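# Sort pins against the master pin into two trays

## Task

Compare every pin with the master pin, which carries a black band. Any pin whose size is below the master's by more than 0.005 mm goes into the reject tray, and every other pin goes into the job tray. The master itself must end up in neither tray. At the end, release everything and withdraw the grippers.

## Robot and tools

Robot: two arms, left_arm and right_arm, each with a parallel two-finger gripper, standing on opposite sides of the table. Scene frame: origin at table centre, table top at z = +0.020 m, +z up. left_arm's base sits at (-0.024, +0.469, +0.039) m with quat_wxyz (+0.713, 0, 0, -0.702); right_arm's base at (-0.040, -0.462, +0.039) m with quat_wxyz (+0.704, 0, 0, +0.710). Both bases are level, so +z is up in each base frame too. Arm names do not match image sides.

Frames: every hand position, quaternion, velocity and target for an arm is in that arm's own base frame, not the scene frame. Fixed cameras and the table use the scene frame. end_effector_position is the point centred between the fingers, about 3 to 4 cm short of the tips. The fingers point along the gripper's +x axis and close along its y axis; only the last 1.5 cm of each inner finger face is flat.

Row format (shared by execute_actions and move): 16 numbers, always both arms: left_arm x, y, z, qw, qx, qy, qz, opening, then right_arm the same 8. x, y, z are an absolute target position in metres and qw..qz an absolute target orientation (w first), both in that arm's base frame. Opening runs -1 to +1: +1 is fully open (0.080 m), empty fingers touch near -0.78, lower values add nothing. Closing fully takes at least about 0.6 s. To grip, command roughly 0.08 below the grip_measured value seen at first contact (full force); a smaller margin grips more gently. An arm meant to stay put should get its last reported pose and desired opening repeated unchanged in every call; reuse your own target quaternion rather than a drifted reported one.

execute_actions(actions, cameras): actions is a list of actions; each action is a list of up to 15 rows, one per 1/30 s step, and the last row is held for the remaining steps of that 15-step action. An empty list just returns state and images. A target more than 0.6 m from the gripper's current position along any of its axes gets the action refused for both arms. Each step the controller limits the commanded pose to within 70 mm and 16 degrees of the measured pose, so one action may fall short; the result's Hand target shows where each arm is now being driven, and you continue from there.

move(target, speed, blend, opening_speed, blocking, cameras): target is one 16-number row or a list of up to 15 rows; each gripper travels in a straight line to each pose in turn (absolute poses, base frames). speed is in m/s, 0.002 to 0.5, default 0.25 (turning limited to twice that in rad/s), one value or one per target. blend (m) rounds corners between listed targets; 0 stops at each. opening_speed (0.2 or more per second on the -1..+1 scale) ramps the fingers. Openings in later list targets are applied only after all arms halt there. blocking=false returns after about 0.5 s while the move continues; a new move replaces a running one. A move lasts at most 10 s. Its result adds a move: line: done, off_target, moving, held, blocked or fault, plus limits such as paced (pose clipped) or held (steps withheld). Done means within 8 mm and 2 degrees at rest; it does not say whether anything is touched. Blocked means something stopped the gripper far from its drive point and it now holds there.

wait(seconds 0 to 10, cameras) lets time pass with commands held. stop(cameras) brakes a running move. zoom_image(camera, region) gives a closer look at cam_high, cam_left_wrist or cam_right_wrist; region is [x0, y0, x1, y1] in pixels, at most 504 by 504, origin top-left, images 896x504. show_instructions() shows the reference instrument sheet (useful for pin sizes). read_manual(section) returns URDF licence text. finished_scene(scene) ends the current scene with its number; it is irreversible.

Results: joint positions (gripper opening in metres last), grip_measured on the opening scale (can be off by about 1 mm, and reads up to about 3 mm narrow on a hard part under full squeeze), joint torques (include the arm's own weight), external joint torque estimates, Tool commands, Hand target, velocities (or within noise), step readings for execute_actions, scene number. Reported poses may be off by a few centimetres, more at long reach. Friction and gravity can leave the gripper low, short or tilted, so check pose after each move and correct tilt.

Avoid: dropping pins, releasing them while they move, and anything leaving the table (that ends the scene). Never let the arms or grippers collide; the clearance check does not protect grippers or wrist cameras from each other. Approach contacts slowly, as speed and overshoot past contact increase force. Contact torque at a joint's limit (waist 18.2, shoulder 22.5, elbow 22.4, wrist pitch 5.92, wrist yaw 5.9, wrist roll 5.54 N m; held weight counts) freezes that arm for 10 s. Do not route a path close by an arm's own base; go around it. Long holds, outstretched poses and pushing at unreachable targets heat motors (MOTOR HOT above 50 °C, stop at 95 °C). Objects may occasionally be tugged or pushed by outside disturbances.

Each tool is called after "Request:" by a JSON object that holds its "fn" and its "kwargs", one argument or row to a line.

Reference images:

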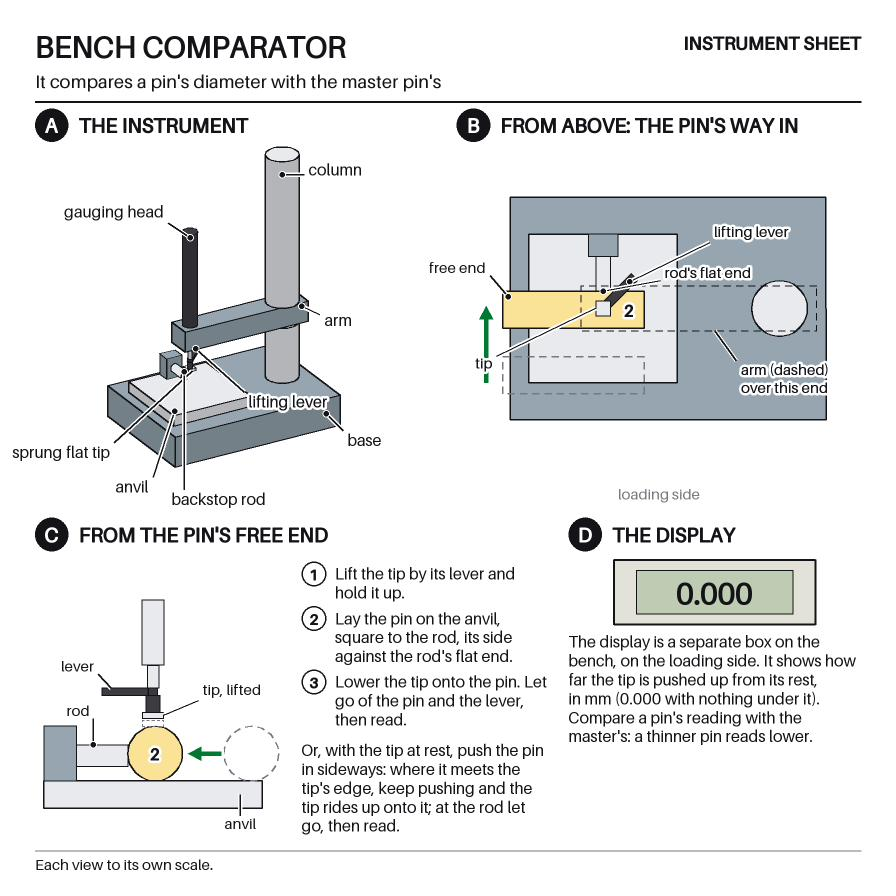

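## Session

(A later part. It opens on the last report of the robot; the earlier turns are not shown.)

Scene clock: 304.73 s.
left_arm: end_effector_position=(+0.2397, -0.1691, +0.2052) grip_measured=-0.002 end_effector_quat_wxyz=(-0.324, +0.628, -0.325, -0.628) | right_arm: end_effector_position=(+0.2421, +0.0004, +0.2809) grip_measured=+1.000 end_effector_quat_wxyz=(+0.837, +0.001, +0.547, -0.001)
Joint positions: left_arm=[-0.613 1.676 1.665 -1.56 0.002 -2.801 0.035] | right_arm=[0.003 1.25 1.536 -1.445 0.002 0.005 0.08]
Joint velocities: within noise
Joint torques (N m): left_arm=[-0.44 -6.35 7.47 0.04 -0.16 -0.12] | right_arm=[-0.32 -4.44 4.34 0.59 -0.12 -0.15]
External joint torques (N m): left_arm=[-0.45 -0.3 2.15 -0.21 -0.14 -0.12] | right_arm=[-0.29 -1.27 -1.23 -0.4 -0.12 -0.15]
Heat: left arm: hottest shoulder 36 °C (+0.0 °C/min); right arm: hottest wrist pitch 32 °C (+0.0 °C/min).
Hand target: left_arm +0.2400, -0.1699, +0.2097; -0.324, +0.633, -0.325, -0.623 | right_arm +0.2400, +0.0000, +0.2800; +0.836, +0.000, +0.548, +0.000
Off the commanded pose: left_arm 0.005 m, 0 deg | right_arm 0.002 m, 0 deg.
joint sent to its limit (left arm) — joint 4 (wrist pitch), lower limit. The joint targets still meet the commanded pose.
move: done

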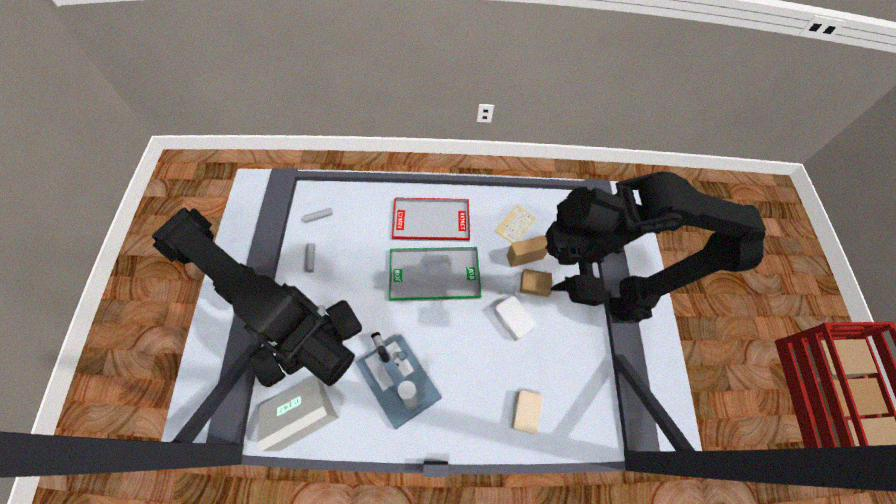

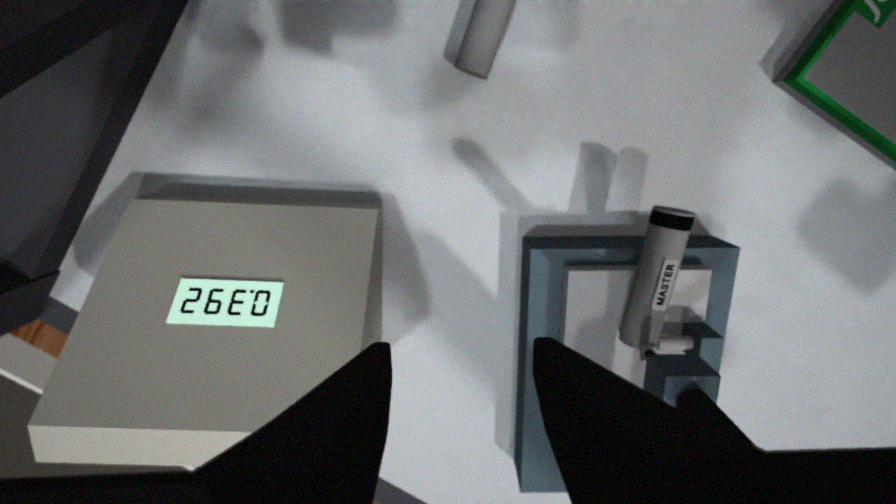

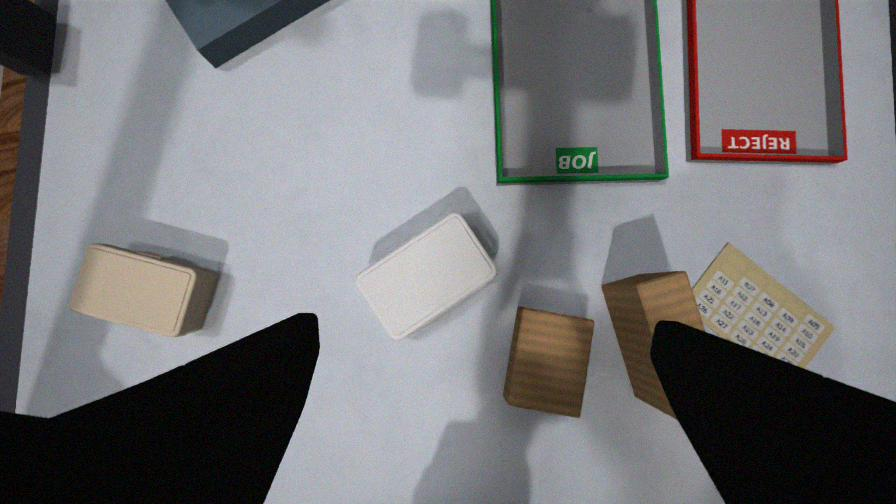

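Request:
{"fn": "move", "kwargs": {
  "target": [
    [0.3361,-0.1111,0.12,0.3248,-0.6281,0.3248,0.6281,0.0, 0.24,0.0,0.28,0.836,0,0.548,0,1],
    [0.3361,-0.1111,0.0655,0.3248,-0.6281,0.3248,0.6281,0.0, 0.24,0.0,0.28,0.836,0,0.548,0,1],
    [0.3361,-0.1111,0.0655,0.3248,-0.6281,0.3248,0.6281,-0.55, 0.24,0.0,0.28,0.836,0,0.548,0,1],
    [0.3407,-0.1176,0.0655,0.3248,-0.6281,0.3248,0.6281,-0.55, 0.24,0.0,0.28,0.836,0,0.548,0,1]
  ],
  "speed": [0.3,0.1,0.05,0.04],
  "blend": [0.01,0,0,0],
  "opening_speed": 1.0,
  "cameras": ["cam_left_wrist"]
}}

Scene clock: 334.40 s.
left_arm: end_effector_position=(+0.3375, -0.1148, +0.0712) grip_measured=-0.399 end_effector_quat_wxyz=(-0.326, +0.630, -0.325, -0.626) | right_arm: end_effector_position=(+0.2421, +0.0004, +0.2809) grip_measured=+1.000 end_effector_quat_wxyz=(+0.837, +0.001, +0.547, -0.001)
Joint positions: left_arm=[-0.328 1.922 1.433 -1.077 0 -2.513 0.017] | right_arm=[0.003 1.25 1.536 -1.445 0.002 0.005 0.08]
Joint velocities: within noise
Joint torques (N m): left_arm=[-0.44 -4.71 7.13 0.8 -0.08 -0.24] | right_arm=[-0.29 -4.39 4.31 0.59 -0.09 -0.14]
External joint torques (N m): left_arm=[-0.44 3.21 1.77 0.55 -0.05 -0.24] | right_arm=[-0.29 -1.21 -1.29 -0.42 -0.09 -0.14]
Heat: left arm: hottest shoulder 37 °C (-1.0 °C/min); right arm: hottest wrist pitch 32 °C (+0.0 °C/min).
Hand target: left_arm +0.3405, -0.1176, +0.0655; -0.325, +0.628, -0.325, -0.628 | right_arm +0.2400, +0.0000, +0.2800; +0.836, +0.000, +0.548, +0.000
Off the commanded pose: left_arm 0.007 m, 0 deg | right_arm 0.002 m, 0 deg.
move: done
Images, in order (width x height): cam_left_wrist 896x504.

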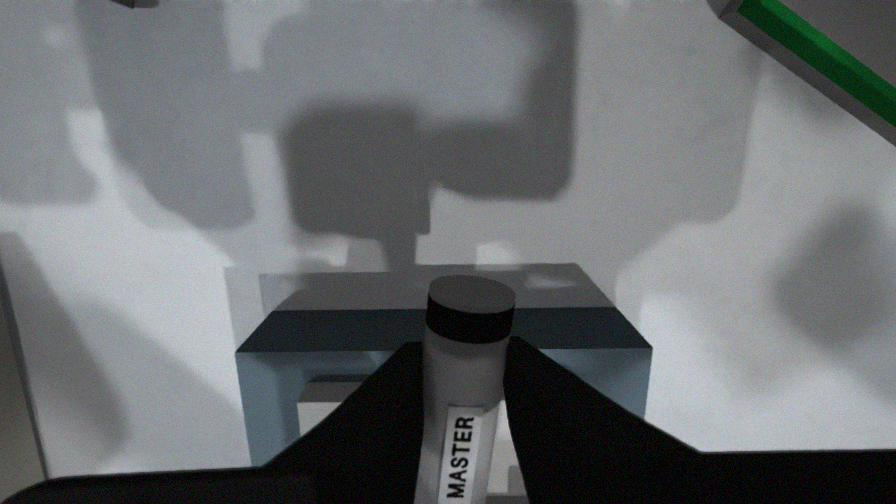

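Request:
{"fn": "move", "kwargs": {
  "target": [
    [0.3448,-0.1233,0.0645,0.3248,-0.6281,0.3248,0.6281,-0.55, 0.24,0.0,0.28,0.836,0,0.548,0,1]
  ],
  "speed": [0.04],
  "cameras": ["cam_left_wrist"]
}}

Scene clock: 354.33 s.
left_arm: end_effector_position=(+0.3389, -0.1174, +0.0709) grip_measured=-0.399 end_effector_quat_wxyz=(-0.326, +0.626, -0.323, -0.630) | right_arm: end_effector_position=(+0.2421, +0.0004, +0.2809) grip_measured=+1.000 end_effector_quat_wxyz=(+0.837, +0.001, +0.547, -0.001)
Joint positions: left_arm=[-0.336 1.939 1.456 -1.093 -0.006 -2.524 0.017] | right_arm=[0.003 1.25 1.536 -1.445 0.002 0.005 0.08]
Joint velocities: within noise
Joint torques (N m): left_arm=[-0.69 -4.25 7.62 1.56 0.12 -0.25] | right_arm=[-0.29 -4.36 4.47 0.58 -0.1 -0.14]
External joint torques (N m): left_arm=[-0.67 3.81 2.27 1.34 0.14 -0.25] | right_arm=[-0.29 -1.26 -1.09 -0.42 -0.1 -0.14]
Heat: left arm: hottest shoulder 36 °C (+0.0 °C/min); right arm: hottest shoulder 32 °C (+1.0 °C/min).
Hand target: left_arm +0.3445, -0.1232, +0.0646; -0.325, +0.628, -0.325, -0.628 | right_arm +0.2400, +0.0000, +0.2800; +0.836, +0.000, +0.548, +0.000
Off the commanded pose: left_arm 0.010 m, 0 deg | right_arm 0.002 m, 0 deg.
move: off_target (left_arm)
Images, in order (width x height): cam_left_wrist 896x504.

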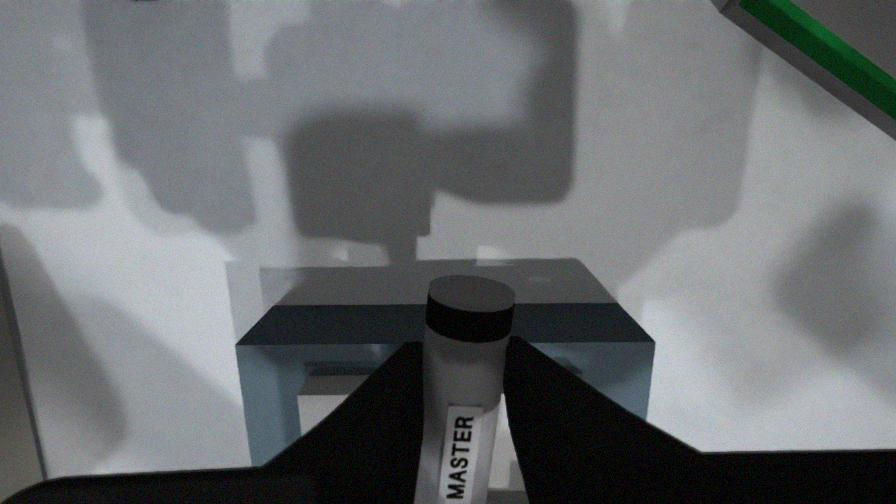

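Request:
{"fn": "move", "kwargs": {
  "target": [
    [0.3390,-0.1172,0.0645,0.3248,-0.6281,0.3248,0.6281,-0.55, 0.24,0.0,0.28,0.836,0,0.548,0,1],
    [0.3390,-0.1172,0.0645,0.3248,-0.6281,0.3248,0.6281,0.0, 0.24,0.0,0.28,0.836,0,0.548,0,1],
    [0.3380,-0.1160,0.125,0.3248,-0.6281,0.3248,0.6281,0.0, 0.24,0.0,0.28,0.836,0,0.548,0,1],
    [0.24,-0.17,0.21,0.3248,-0.6281,0.3248,0.6281,0.0, 0.24,0.0,0.28,0.836,0,0.548,0,1]
  ],
  "speed": [0.05,0.05,0.12,0.35],
  "blend": [0,0,0.02,0],
  "opening_speed": 1.0
}}

Request:
{"fn": "zoom_image", "kwargs": {
  "camera": "cam_left_wrist",
  "region": [560, 190, 740, 410]
}}

Request:
{"fn": "zoom_image", "kwargs": {
  "camera": "cam_high",
  "region": [340, 320, 460, 440]
}}

Scene clock: 390.07 s.
left_arm: end_effector_position=(+0.2397, -0.1691, +0.2051) grip_measured=-0.002 end_effector_quat_wxyz=(-0.324, +0.628, -0.325, -0.628) | right_arm: end_effector_position=(+0.2421, +0.0004, +0.2809) grip_measured=+1.000 end_effector_quat_wxyz=(+0.837, +0.001, +0.547, -0.001)
Joint positions: left_arm=[-0.613 1.676 1.665 -1.56 0.002 -2.801 0.035] | right_arm=[0.003 1.25 1.536 -1.445 0.002 0.005 0.08]
Joint velocities: within noise
Joint torques (N m): left_arm=[-0.3 -6.39 7.48 0.03 -0.15 -0.12] | right_arm=[-0.29 -4.42 4.32 0.59 -0.1 -0.14]
External joint torques (N m): left_arm=[-0.31 -0.2 2.12 -0.21 -0.14 -0.12] | right_arm=[-0.29 -1.3 -1.22 -0.41 -0.1 -0.14]
Heat: left arm: hottest wrist pitch 40 °C (+5.1 °C/min); right arm: hottest shoulder 32 °C (+1.0 °C/min).
Hand target: left_arm +0.2400, -0.1700, +0.2096; -0.324, +0.633, -0.326, -0.623 | right_arm +0.2400, +0.0000, +0.2800; +0.836, +0.000, +0.548, +0.000
Off the commanded pose: left_arm 0.005 m, 0 deg | right_arm 0.002 m, 0 deg.
joint sent to its limit (left arm) — joint 4 (wrist pitch), lower limit. The joint targets still meet the commanded pose.
move: done

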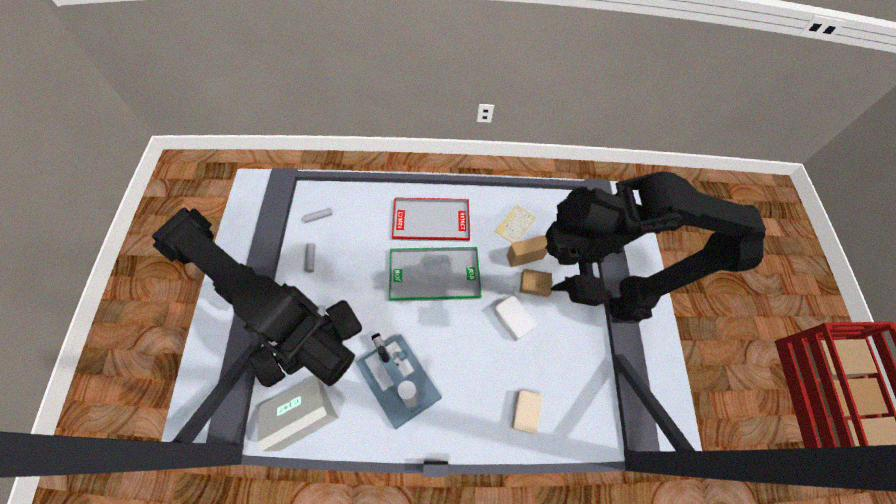

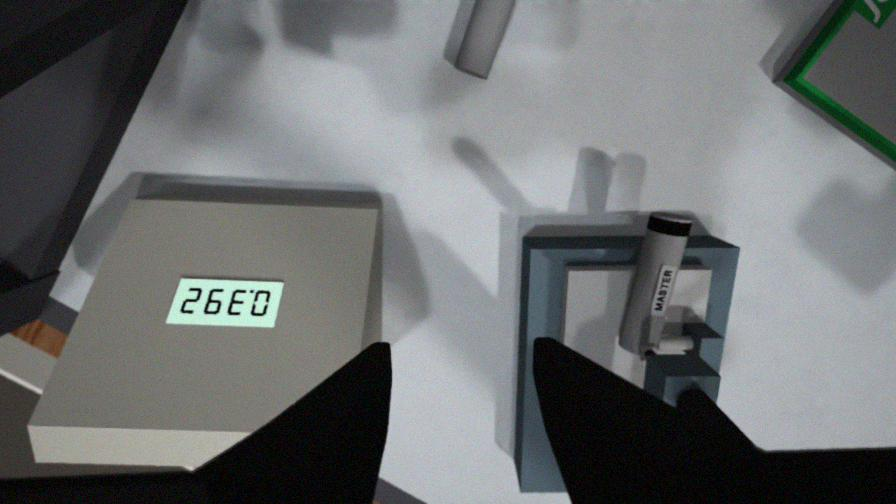

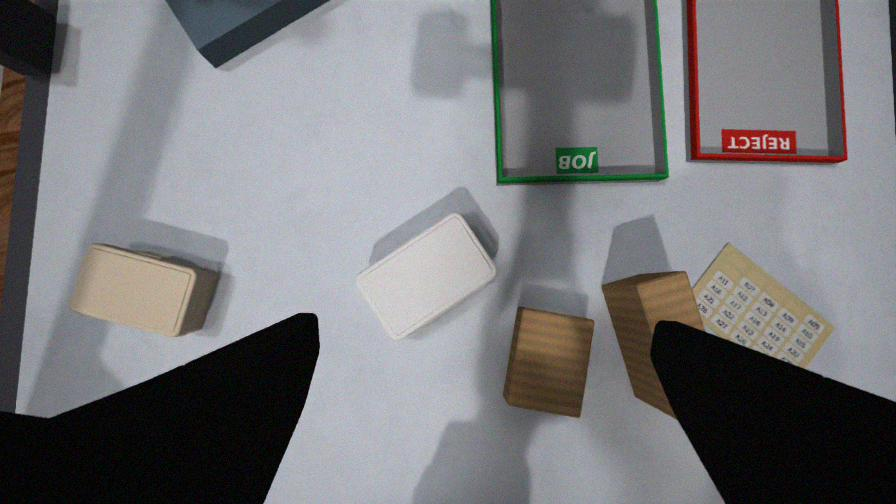

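Scaled by 2.291 from the camera's 896x504 image, which has a finer 1280x720 frame.

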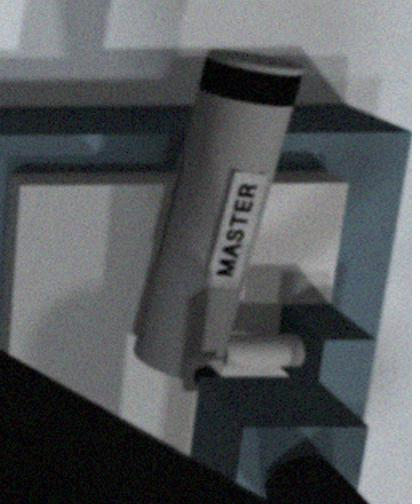

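Scaled by 4.200 from the camera's 896x504 image, which has a finer 1280x720 frame.

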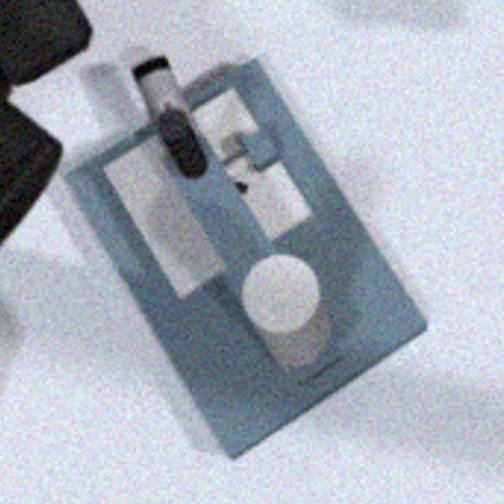

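Request:
{"fn": "move", "kwargs": {
  "target": [
    [0.3385,-0.1165,0.12,0.3248,-0.6281,0.3248,0.6281,0.0, 0.24,0.0,0.28,0.836,0,0.548,0,1],
    [0.3385,-0.1165,0.0635,0.3248,-0.6281,0.3248,0.6281,0.0, 0.24,0.0,0.28,0.836,0,0.548,0,1],
    [0.3385,-0.1165,0.0635,0.3248,-0.6281,0.3248,0.6281,-0.55, 0.24,0.0,0.28,0.836,0,0.548,0,1],
    [0.3065,-0.1385,0.0655,0.3248,-0.6281,0.3248,0.6281,-0.55, 0.24,0.0,0.28,0.836,0,0.548,0,1],
    [0.294,-0.123,0.105,0.3248,-0.6281,0.3248,0.6281,-0.55, 0.24,0.0,0.28,0.836,0,0.548,0,1],
    [0.258,0.088,0.10,0.3248,-0.6281,0.3248,0.6281,-0.55, 0.24,0.0,0.28,0.836,0,0.548,0,1]
  ],
  "speed": [0.3,0.1,0.05,0.07,0.15,0.35],
  "blend": [0.01,0,0,0.003,0.02,0],
  "opening_speed": 1.5,
  "cameras": ["cam_left_wrist"]
}}

Scene clock: 445.77 s.
left_arm: end_effector_position=(+0.2563, +0.0871, +0.0988) grip_measured=-0.404 end_effector_quat_wxyz=(-0.325, +0.626, -0.325, -0.630) | right_arm: end_effector_position=(+0.2421, +0.0004, +0.2809) grip_measured=+1.000 end_effector_quat_wxyz=(+0.837, +0.001, +0.547, -0.001)
Joint positions: left_arm=[0.325 1.589 1.147 -1.135 -0.004 -1.861 0.017] | right_arm=[0.003 1.25 1.536 -1.445 0.002 0.005 0.08]
Joint velocities: within noise
Joint torques (N m): left_arm=[0.31 -4.97 6.82 0.28 0.03 0.08] | right_arm=[-0.3 -4.39 4.35 0.59 -0.07 -0.16]
External joint torques (N m): left_arm=[0.3 0.56 1.41 0.02 0.08 0.08] | right_arm=[-0.31 -1.24 -1.18 -0.38 -0.07 -0.16]
Heat: left arm: hottest shoulder 38 °C (+3.0 °C/min); right arm: hottest shoulder 32 °C (+0.0 °C/min).
Hand target: left_arm +0.2580, +0.0880, +0.1000; -0.325, +0.628, -0.325, -0.628 | right_arm +0.2400, +0.0000, +0.2800; +0.836, +0.000, +0.548, +0.000
Off the commanded pose: left_arm 0.002 m, 0 deg | right_arm 0.002 m, 0 deg.
move: done
Images, in order (width x height): cam_left_wrist 896x504.

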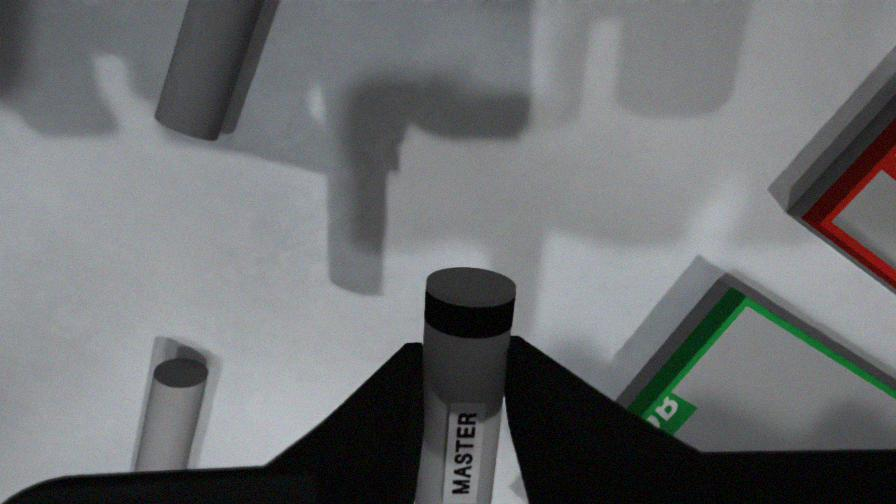

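Request:
{"fn": "move", "kwargs": {
  "target": [
    [0.258,0.088,0.022,0.3248,-0.6281,0.3248,0.6281,-0.55, 0.24,0.0,0.28,0.836,0,0.548,0,1],
    [0.258,0.088,0.022,0.3248,-0.6281,0.3248,0.6281,0.1, 0.24,0.0,0.28,0.836,0,0.548,0,1]
  ],
  "speed": [0.1,0.05],
  "opening_speed": 1.0,
  "cameras": ["cam_left_wrist"]
}}

Scene clock: 458.00 s.
left_arm: end_effector_position=(+0.2619, +0.0888, +0.0268) grip_measured=+0.097 end_effector_quat_wxyz=(-0.330, +0.632, -0.320, -0.624) | right_arm: end_effector_position=(+0.2421, +0.0004, +0.2809) grip_measured=+1.000 end_effector_quat_wxyz=(+0.837, +0.001, +0.547, -0.001)
Joint positions: left_arm=[0.326 1.689 0.95 -0.813 -0.002 -1.861 0.039] | right_arm=[0.003 1.25 1.536 -1.445 0.002 0.005 0.08]
Joint velocities: within noise
Joint torques (N m): left_arm=[0.24 -4.33 4.19 0.36 -0.03 0.06] | right_arm=[-0.29 -4.35 4.39 0.6 -0.09 -0.13]
External joint torques (N m): left_arm=[0.24 1.45 -0.75 0.06 0.02 0.06] | right_arm=[-0.29 -1.19 -1.19 -0.4 -0.08 -0.13]
Heat: left arm: hottest shoulder 37 °C (+1.0 °C/min); right arm: hottest shoulder 32 °C (+0.0 °C/min).
Hand target: left_arm +0.2579, +0.0879, +0.0221; -0.325, +0.628, -0.325, -0.628 | right_arm +0.2400, +0.0000, +0.2800; +0.836, +0.000, +0.548, +0.000
Off the commanded pose: left_arm 0.006 m, 1 deg | right_arm 0.002 m, 0 deg.
move: done
Images, in order (width x height): cam_left_wrist 896x504.

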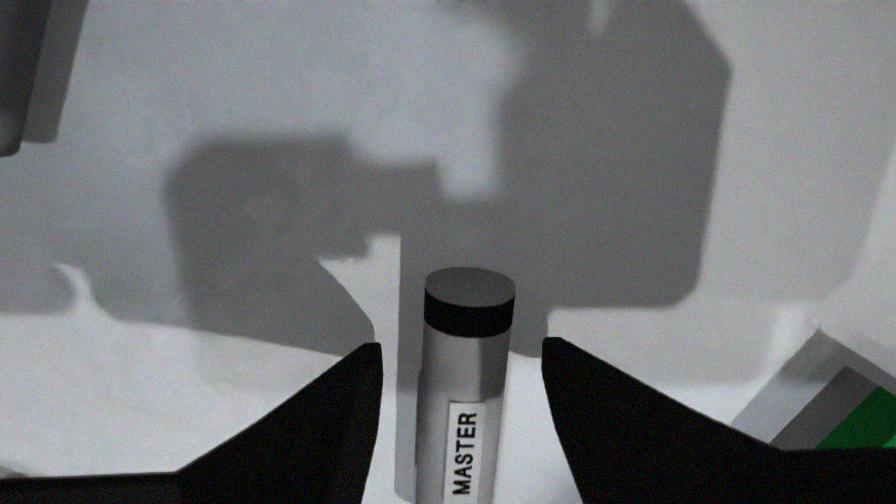

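Request:
{"fn": "move", "kwargs": {
  "target": [
    [0.255,0.086,0.07,0.3248,-0.6281,0.3248,0.6281,0.1, 0.24,0.0,0.28,0.836,0,0.548,0,1],
    [0.192,-0.038,0.112,0.4334,-0.5587,0.4334,0.5587,0.1, 0.24,0.0,0.28,0.836,0,0.548,0,1]
  ],
  "speed": [0.15,0.4],
  "blend": [0.02,0],
  "cameras": ["cam_left_wrist"]
}}

Scene clock: 470.47 s.
left_arm: end_effector_position=(+0.1932, -0.0379, +0.1110) grip_measured=+0.098 end_effector_quat_wxyz=(-0.432, +0.558, -0.435, -0.560) | right_arm: end_effector_position=(+0.2421, +0.0004, +0.2809) grip_measured=+1.000 end_effector_quat_wxyz=(+0.837, +0.001, +0.547, -0.001)
Joint positions: left_arm=[-0.192 1.291 0.939 -1.223 0.002 -2.014 0.039] | right_arm=[0.003 1.25 1.536 -1.445 0.002 0.005 0.08]
Joint velocities: within noise
Joint torques (N m): left_arm=[-0.32 -4.06 5.93 0.04 -0.19 -0.11] | right_arm=[-0.26 -4.43 4.34 0.59 -0.1 -0.14]
External joint torques (N m): left_arm=[-0.33 -0.62 0.44 -0.21 -0.14 -0.11] | right_arm=[-0.26 -1.27 -1.23 -0.4 -0.1 -0.14]
Heat: left arm: hottest shoulder 36 °C (-1.0 °C/min); right arm: hottest shoulder 32 °C (+0.0 °C/min).
Hand target: left_arm +0.1920, -0.0379, +0.1119; -0.433, +0.559, -0.433, -0.559 | right_arm +0.2400, +0.0000, +0.2800; +0.836, +0.000, +0.548, +0.000
Off the commanded pose: left_arm 0.002 m, 0 deg | right_arm 0.002 m, 0 deg.
move: done
Images, in order (width x height): cam_left_wrist 896x504.

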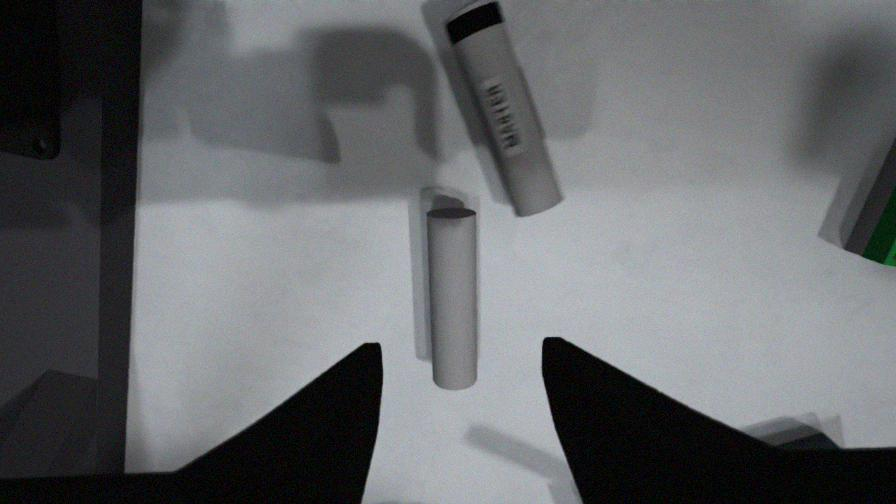

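Request:
{"fn": "move", "kwargs": {
  "target": [
    [0.188,-0.0347,0.055,0.4290,-0.5621,0.4290,0.5621,0.0, 0.24,0.0,0.28,0.836,0,0.548,0,1],
    [0.188,-0.0347,0.0225,0.4290,-0.5621,0.4290,0.5621,0.0, 0.24,0.0,0.28,0.836,0,0.548,0,1],
    [0.188,-0.0347,0.0225,0.4290,-0.5621,0.4290,0.5621,-0.55, 0.24,0.0,0.28,0.836,0,0.548,0,1]
  ],
  "speed": [0.2,0.1,0.1],
  "blend": [0.01,0,0],
  "opening_speed": 1.5,
  "cameras": ["cam_left_wrist"]
}}

Scene clock: 501.47 s.
left_arm: end_effector_position=(+0.1917, -0.0364, +0.0263) grip_measured=-0.547 end_effector_quat_wxyz=(-0.432, +0.566, -0.429, -0.555) | right_arm: end_effector_position=(+0.2421, +0.0004, +0.2809) grip_measured=+1.000 end_effector_quat_wxyz=(+0.837, +0.001, +0.547, -0.001)
Joint positions: left_arm=[-0.186 1.374 0.648 -0.828 0.002 -2.018 0.01] | right_arm=[0.003 1.25 1.536 -1.445 0.002 0.005 0.08]
Joint velocities: within noise
Joint torques (N m): left_arm=[0.3 -2.4 4.16 0.38 -0.2 -0.11] | right_arm=[-0.25 -4.39 4.42 0.59 -0.1 -0.14]
External joint torques (N m): left_arm=[0.31 1.11 -0.8 0.09 -0.16 -0.11] | right_arm=[-0.27 -1.27 -1.11 -0.39 -0.1 -0.14]
Heat: left arm: hottest shoulder 34 °C (-4.0 °C/min); right arm: hottest shoulder 32 °C (+0.0 °C/min).
Hand target: left_arm +0.1879, -0.0347, +0.0226; -0.429, +0.562, -0.429, -0.562 | right_arm +0.2400, +0.0000, +0.2800; +0.836, +0.000, +0.548, +0.000
Off the commanded pose: left_arm 0.006 m, 1 deg | right_arm 0.002 m, 0 deg.
move: done
Images, in order (width x height): cam_left_wrist 896x504.

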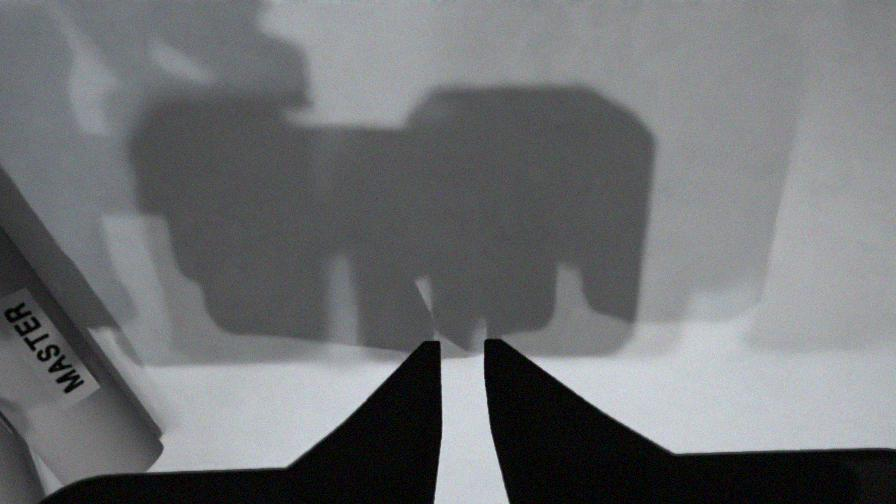

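Request:
{"fn": "move", "kwargs": {
  "target": [
    [0.188,-0.0347,0.0225,0.4290,-0.5621,0.4290,0.5621,0.0, 0.24,0.0,0.28,0.836,0,0.548,0,1],
    [0.188,-0.010,0.14,0.4290,-0.5621,0.4290,0.5621,0.3, 0.24,0.0,0.28,0.836,0,0.548,0,1]
  ],
  "speed": [0.2,0.25],
  "opening_speed": 1.5
}}

Scene clock: 515.23 s.
left_arm: end_effector_position=(+0.1854, -0.0106, +0.1361) grip_measured=+0.296 end_effector_quat_wxyz=(-0.426, +0.558, -0.432, -0.566) | right_arm: end_effector_position=(+0.2421, +0.0004, +0.2809) grip_measured=+1.000 end_effector_quat_wxyz=(+0.837, +0.001, +0.547, -0.001)
Joint positions: left_arm=[-0.056 1.249 1.01 -1.346 0.001 -1.894 0.048] | right_arm=[0.003 1.25 1.536 -1.445 0.002 0.005 0.08]
Joint velocities: within noise
Joint torques (N m): left_arm=[0.22 -3.09 7.89 0.05 -0.14 0.07] | right_arm=[-0.3 -4.41 4.42 0.58 -0.08 -0.15]
External joint torques (N m): left_arm=[0.24 0.02 2.41 -0.2 -0.09 0.07] | right_arm=[-0.3 -1.24 -1.15 -0.41 -0.08 -0.15]
Heat: left arm: hottest wrist pitch 34 °C (-1.0 °C/min); right arm: hottest shoulder 32 °C (+0.0 °C/min).
Hand target: left_arm +0.1879, -0.0100, +0.1400; -0.429, +0.562, -0.429, -0.562 | right_arm +0.2400, +0.0000, +0.2800; +0.836, +0.000, +0.548, +0.000
Off the commanded pose: left_arm 0.005 m, 1 deg | right_arm 0.002 m, 0 deg.
move: done

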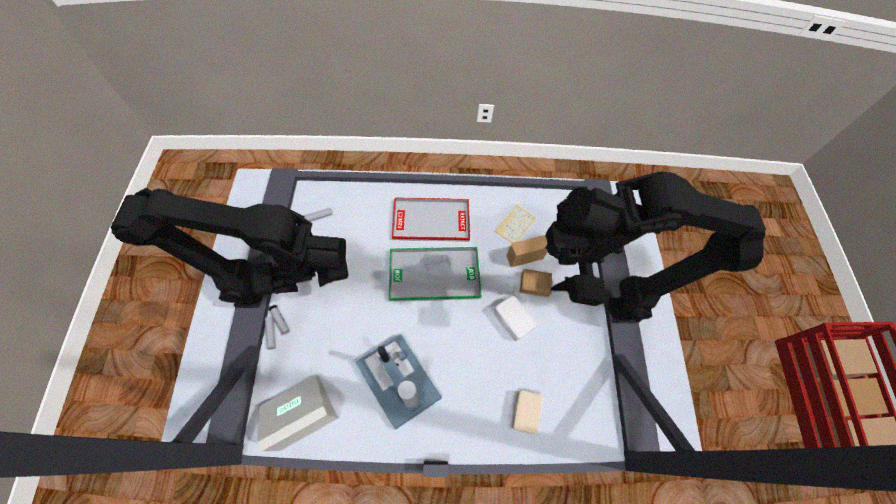

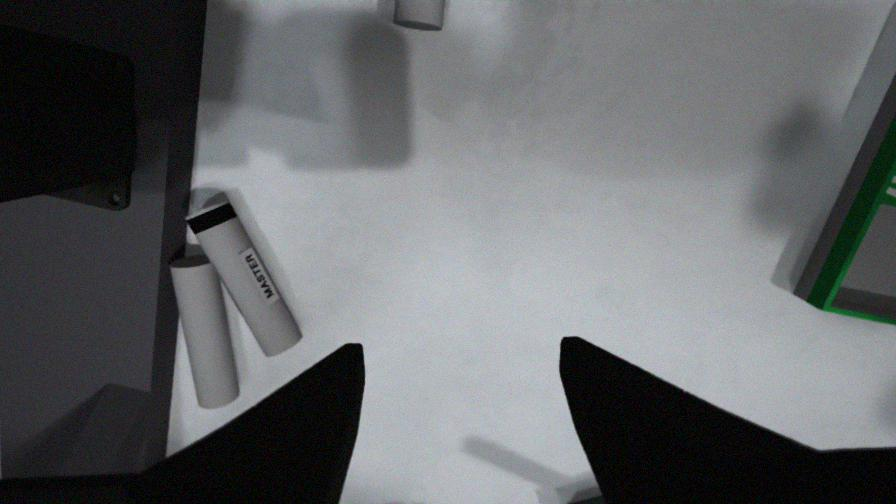

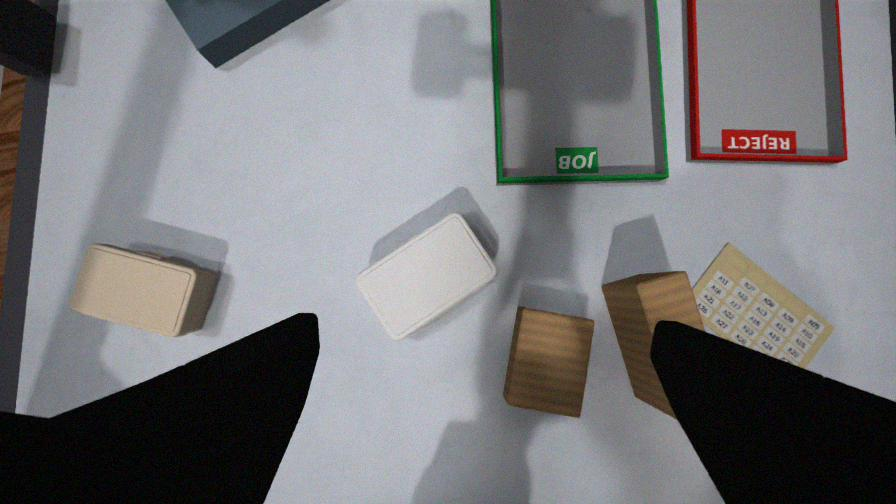

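Request:
{"fn": "move", "kwargs": {
  "target": [
    [0.19,-0.06,0.15,0.6964,-0.1228,0.6964,0.1228,-0.2, 0.24,0.0,0.28,0.836,0,0.548,0,1],
    [0.0884,-0.1046,0.115,0.5827,0.4005,0.5827,-0.4005,-0.2, 0.24,0.0,0.28,0.836,0,0.548,0,1]
  ],
  "speed": [0.4,0.3],
  "blend": [0.03,0],
  "cameras": ["cam_left_wrist","cam_high"]
}}

Scene clock: 577.70 s.
left_arm: end_effector_position=(+0.0902, -0.1061, +0.1173) grip_measured=-0.198 end_effector_quat_wxyz=(+0.585, +0.398, +0.583, -0.399) | right_arm: end_effector_position=(+0.2421, +0.0004, +0.2809) grip_measured=+1.000 end_effector_quat_wxyz=(+0.837, +0.001, +0.547, -0.001)
Joint positions: left_arm=[-0.866 1.04 0.817 -1.344 0.001 0.332 0.026] | right_arm=[0.003 1.25 1.536 -1.445 0.002 0.005 0.08]
Joint velocities: within noise
Joint torques (N m): left_arm=[-0.32 -2.44 4.84 0.47 -0.06 0.08] | right_arm=[-0.31 -4.35 4.38 0.6 -0.1 -0.14]
External joint torques (N m): left_arm=[-0.32 -0.66 -0.75 0.12 -0.08 0.08] | right_arm=[-0.29 -1.24 -1.16 -0.39 -0.1 -0.15]
Heat: left arm: hottest elbow 35 °C (+4.0 °C/min); right arm: hottest shoulder 32 °C (+0.0 °C/min).
Hand target: left_arm +0.0884, -0.1046, +0.1150; +0.583, +0.400, +0.583, -0.400 | right_arm +0.2400, +0.0000, +0.2800; +0.836, +0.000, +0.548, +0.000
Off the commanded pose: left_arm 0.003 m, 0 deg | right_arm 0.002 m, 0 deg.
move: done
Images, in order (width x height): cam_high 896x504, cam_left_wrist 896x504.

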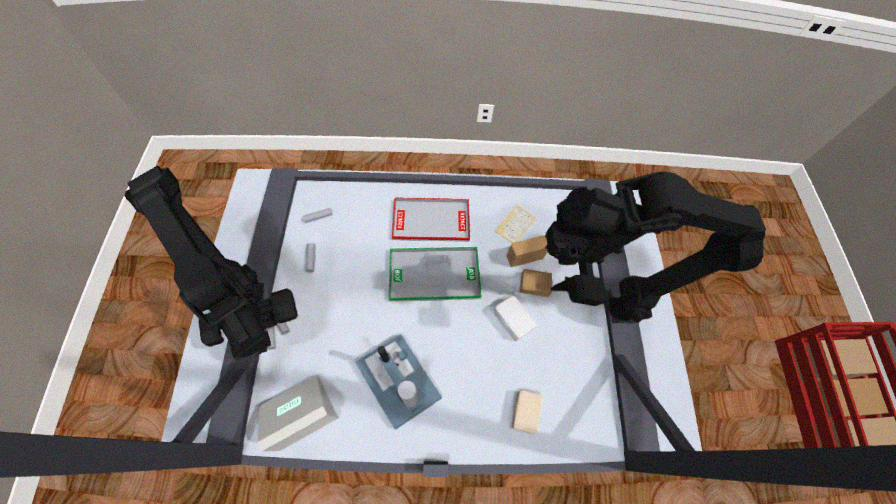

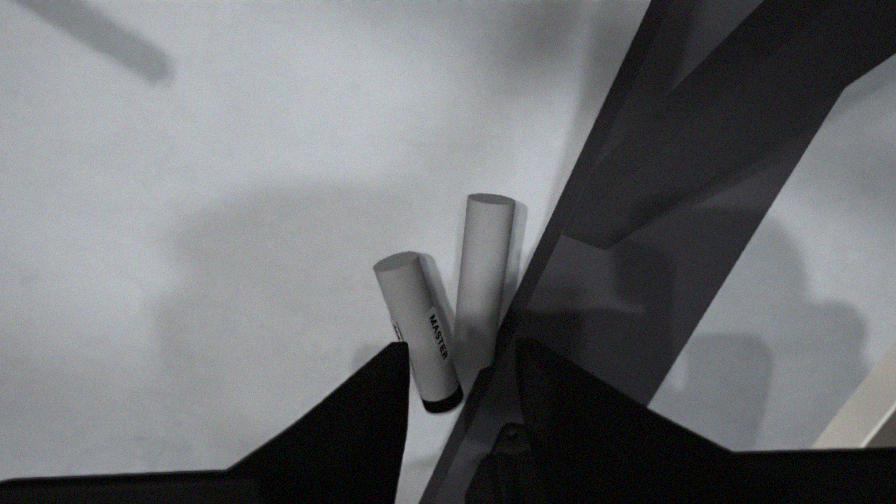

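Request:
{"fn": "move", "kwargs": {
  "target": [
    [0.0790,-0.1155,0.053,0.5721,0.4156,0.5721,-0.4156,-0.2, 0.24,0.0,0.28,0.836,0,0.548,0,1]
  ],
  "speed": [0.15],
  "cameras": ["cam_left_wrist"]
}}

Scene clock: 602.73 s.
left_arm: end_effector_position=(+0.0810, -0.1179, +0.0567) grip_measured=-0.198 end_effector_quat_wxyz=(+0.577, +0.413, +0.567, -0.418) | right_arm: end_effector_position=(+0.2421, +0.0004, +0.2809) grip_measured=+1.000 end_effector_quat_wxyz=(+0.837, +0.001, +0.547, -0.001)
Joint positions: left_arm=[-0.967 1.078 0.593 -1.071 0.001 0.289 0.026] | right_arm=[0.003 1.25 1.536 -1.445 0.002 0.005 0.08]
Joint velocities: within noise
Joint torques (N m): left_arm=[-0.33 -1.23 4.7 0.47 -0.08 -0.11] | right_arm=[-0.31 -4.38 4.4 0.58 -0.09 -0.15]
External joint torques (N m): left_arm=[-0.33 0.74 -0.81 0.1 -0.09 -0.11] | right_arm=[-0.31 -1.27 -1.14 -0.41 -0.09 -0.15]
Heat: left arm: hottest wrist pitch 34 °C (+0.0 °C/min); right arm: hottest shoulder 32 °C (+0.0 °C/min).
Hand target: left_arm +0.0790, -0.1154, +0.0531; +0.572, +0.416, +0.572, -0.416 | right_arm +0.2400, +0.0000, +0.2800; +0.836, +0.000, +0.548, +0.000
Off the commanded pose: left_arm 0.005 m, 1 deg | right_arm 0.002 m, 0 deg.
move: done
Images, in order (width x height): cam_left_wrist 896x504.

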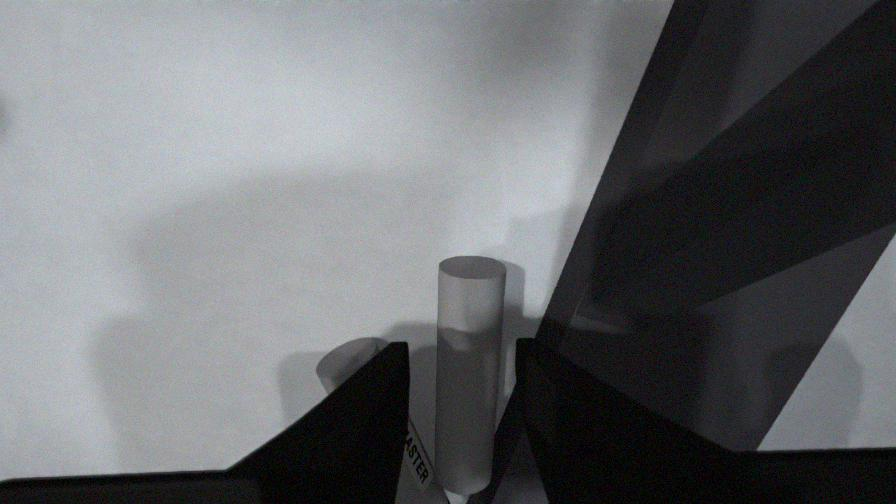

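Request:
{"fn": "move", "kwargs": {
  "target": [
    [0.0758,-0.1166,0.050,0.5721,0.4156,0.5721,-0.4156,-0.23, 0.24,0.0,0.28,0.836,0,0.548,0,1],
    [0.0758,-0.1166,0.0225,0.5721,0.4156,0.5721,-0.4156,-0.23, 0.24,0.0,0.28,0.836,0,0.548,0,1],
    [0.0758,-0.1166,0.0225,0.5721,0.4156,0.5721,-0.4156,-0.55, 0.24,0.0,0.28,0.836,0,0.548,0,1]
  ],
  "speed": [0.1,0.06,0.1],
  "opening_speed": 1.5,
  "cameras": ["cam_left_wrist"]
}}

Scene clock: 624.73 s.
left_arm: end_effector_position=(+0.0780, -0.1194, +0.0260) grip_measured=-0.418 end_effector_quat_wxyz=(+0.577, +0.414, +0.567, -0.418) | right_arm: end_effector_position=(+0.2421, +0.0004, +0.2809) grip_measured=+1.000 end_effector_quat_wxyz=(+0.837, +0.001, +0.547, -0.001)
Joint positions: left_arm=[-0.991 1.128 0.49 -0.918 0.001 0.265 0.016] | right_arm=[0.003 1.25 1.536 -1.445 0.002 0.005 0.08]
Joint velocities: within noise
Joint torques (N m): left_arm=[-0.29 -1.2 4.43 0.52 -0.07 -0.11] | right_arm=[-0.3 -4.39 4.39 0.59 -0.09 -0.14]
External joint torques (N m): left_arm=[-0.3 0.81 -0.73 0.18 -0.08 -0.11] | right_arm=[-0.32 -1.18 -1.21 -0.41 -0.08 -0.14]
Heat: left arm: hottest wrist pitch 34 °C (+0.0 °C/min); right arm: hottest shoulder 32 °C (+0.0 °C/min).
Hand target: left_arm +0.0758, -0.1165, +0.0226; +0.572, +0.416, +0.572, -0.416 | right_arm +0.2400, +0.0000, +0.2800; +0.836, +0.000, +0.548, +0.000
Off the commanded pose: left_arm 0.005 m, 1 deg | right_arm 0.002 m, 0 deg.
move: done
Images, in order (width x height): cam_left_wrist 896x504.

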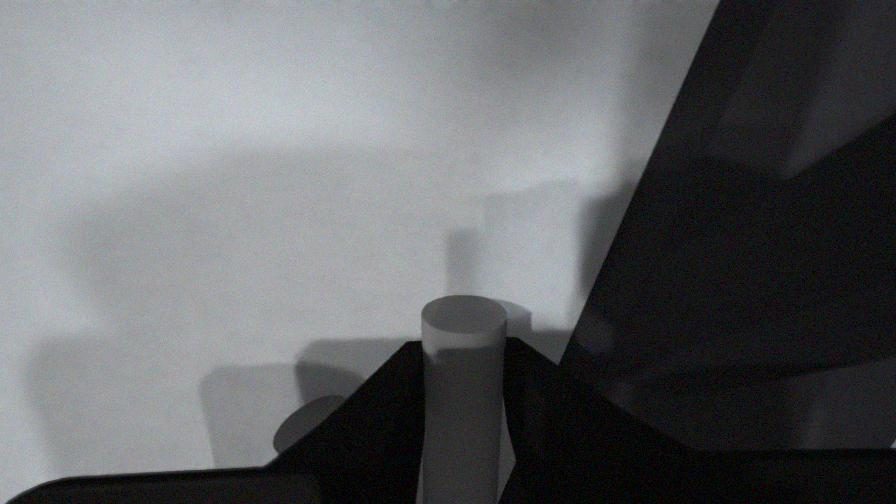

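Request:
{"fn": "move", "kwargs": {
  "target": [
    [0.0758,-0.1166,0.09,0.5721,0.4156,0.5721,-0.4156,-0.55, 0.24,0.0,0.28,0.836,0,0.548,0,1],
    [0.19,-0.05,0.15,0.6964,-0.1228,0.6964,0.1228,-0.55, 0.24,0.0,0.28,0.836,0,0.548,0,1],
    [0.25,-0.07,0.14,0.5417,-0.4545,0.5417,0.4545,-0.55, 0.24,0.0,0.28,0.836,0,0.548,0,1],
    [0.272,-0.108,0.12,0.3248,-0.6281,0.3248,0.6281,-0.55, 0.24,0.0,0.28,0.836,0,0.548,0,1],
    [0.3086,-0.1393,0.078,0.3248,-0.6281,0.3248,0.6281,-0.55, 0.24,0.0,0.28,0.836,0,0.548,0,1],
    [0.3086,-0.1393,0.064,0.3248,-0.6281,0.3248,0.6281,-0.55, 0.24,0.0,0.28,0.836,0,0.548,0,1]
  ],
  "speed": [0.2,0.45,0.45,0.45,0.15,0.06],
  "blend": [0.02,0.03,0.03,0.02,0.003,0],
  "cameras": ["cam_left_wrist","cam_high"]
}}

Scene clock: 658.47 s.
left_arm: end_effector_position=(+0.3099, -0.1386, +0.0714) grip_measured=-0.418 end_effector_quat_wxyz=(-0.325, +0.634, -0.324, -0.622) | right_arm: end_effector_position=(+0.2421, +0.0004, +0.2809) grip_measured=+1.000 end_effector_quat_wxyz=(+0.837, +0.001, +0.547, -0.001)
Joint positions: left_arm=[-0.42 1.849 1.337 -1.041 0 -2.608 0.016] | right_arm=[0.003 1.25 1.536 -1.445 0.002 0.005 0.08]
Joint velocities: within noise
Joint torques (N m): left_arm=[-0.34 -4.79 5.23 0.68 -0.09 -0.13] | right_arm=[-0.3 -4.44 4.33 0.59 -0.1 -0.15]
External joint torques (N m): left_arm=[-0.34 2.64 -0.12 0.41 -0.06 -0.13] | right_arm=[-0.32 -1.25 -1.25 -0.39 -0.09 -0.15]
Heat: left arm: hottest wrist pitch 34 °C (+0.0 °C/min); right arm: hottest shoulder 32 °C (+0.0 °C/min).
Hand target: left_arm +0.3085, -0.1391, +0.0640; -0.325, +0.628, -0.325, -0.628 | right_arm +0.2400, +0.0000, +0.2800; +0.836, +0.000, +0.548, +0.000
Off the commanded pose: left_arm 0.008 m, 1 deg | right_arm 0.002 m, 0 deg.
move: done
Images, in order (width x height): cam_high 896x504, cam_left_wrist 896x504.

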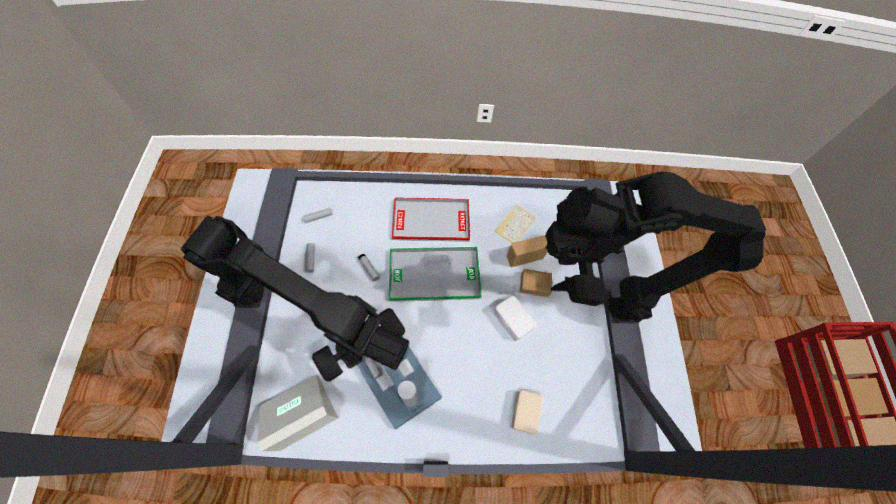

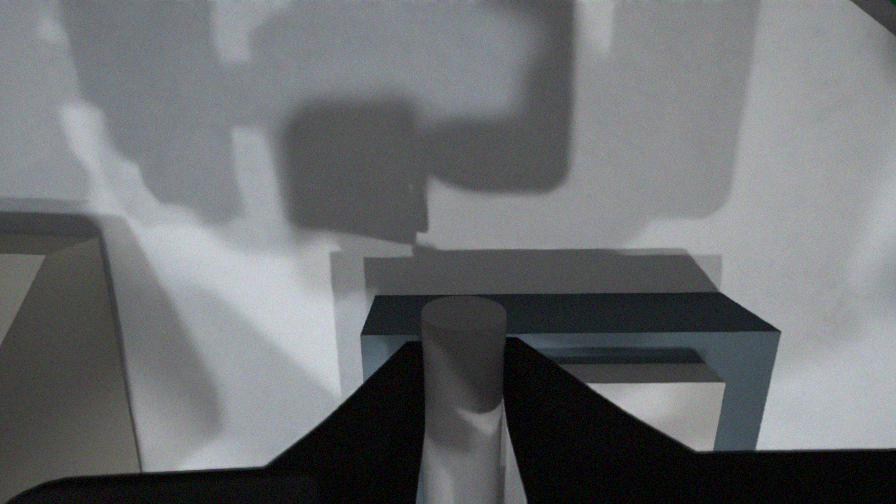

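Request:
{"fn": "move", "kwargs": {
  "target": [
    [0.3063,-0.1360,0.0655,0.3248,-0.6281,0.3248,0.6281,-0.55, 0.24,0.0,0.28,0.836,0,0.548,0,1],
    [0.3395,-0.1124,0.0655,0.3248,-0.6281,0.3248,0.6281,-0.55, 0.24,0.0,0.28,0.836,0,0.548,0,1]
  ],
  "speed": [0.06,0.05],
  "cameras": ["cam_left_wrist"]
}}

Scene clock: 687.10 s.
left_arm: end_effector_position=(+0.3357, -0.1174, +0.0716) grip_measured=-0.418 end_effector_quat_wxyz=(-0.325, +0.631, -0.332, -0.621) | right_arm: end_effector_position=(+0.2421, +0.0004, +0.2809) grip_measured=+1.000 end_effector_quat_wxyz=(+0.837, +0.001, +0.547, -0.001)
Joint positions: left_arm=[-0.331 1.912 1.422 -1.068 0.012 -2.507 0.016] | right_arm=[0.003 1.25 1.536 -1.445 0.002 0.005 0.08]
Joint velocities: within noise
Joint torques (N m): left_arm=[1.06 -4.61 6.76 0.48 -0.52 -0.02] | right_arm=[-0.27 -4.4 4.42 0.58 -0.1 -0.15]
External joint torques (N m): left_arm=[1.06 3.26 1.4 0.21 -0.5 -0.02] | right_arm=[-0.26 -1.16 -1.17 -0.4 -0.1 -0.15]
Heat: left arm: hottest wrist pitch 35 °C (+1.0 °C/min); right arm: hottest shoulder 32 °C (+0.0 °C/min).
Hand target: left_arm +0.3393, -0.1123, +0.0656; -0.325, +0.628, -0.325, -0.628 | right_arm +0.2400, +0.0000, +0.2800; +0.836, +0.000, +0.548, +0.000
Off the commanded pose: left_arm 0.009 m, 1 deg | right_arm 0.002 m, 0 deg.
move: off_target (left_arm)
Images, in order (width x height): cam_left_wrist 896x504.

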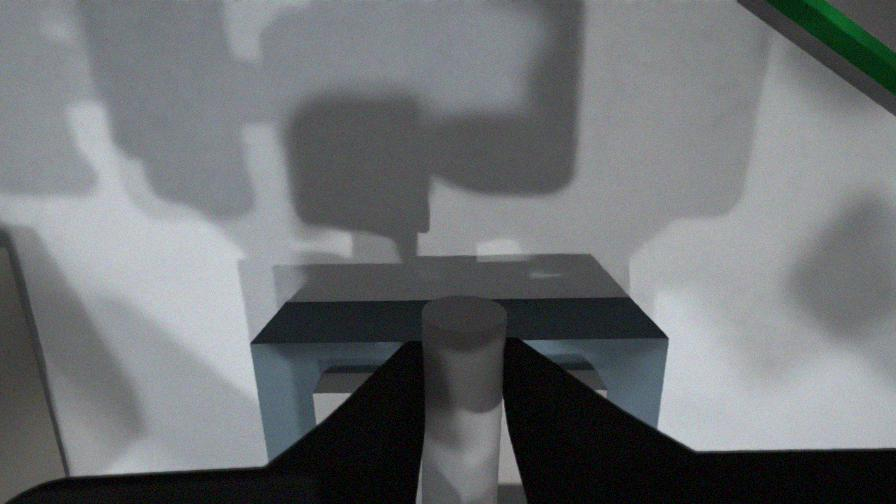

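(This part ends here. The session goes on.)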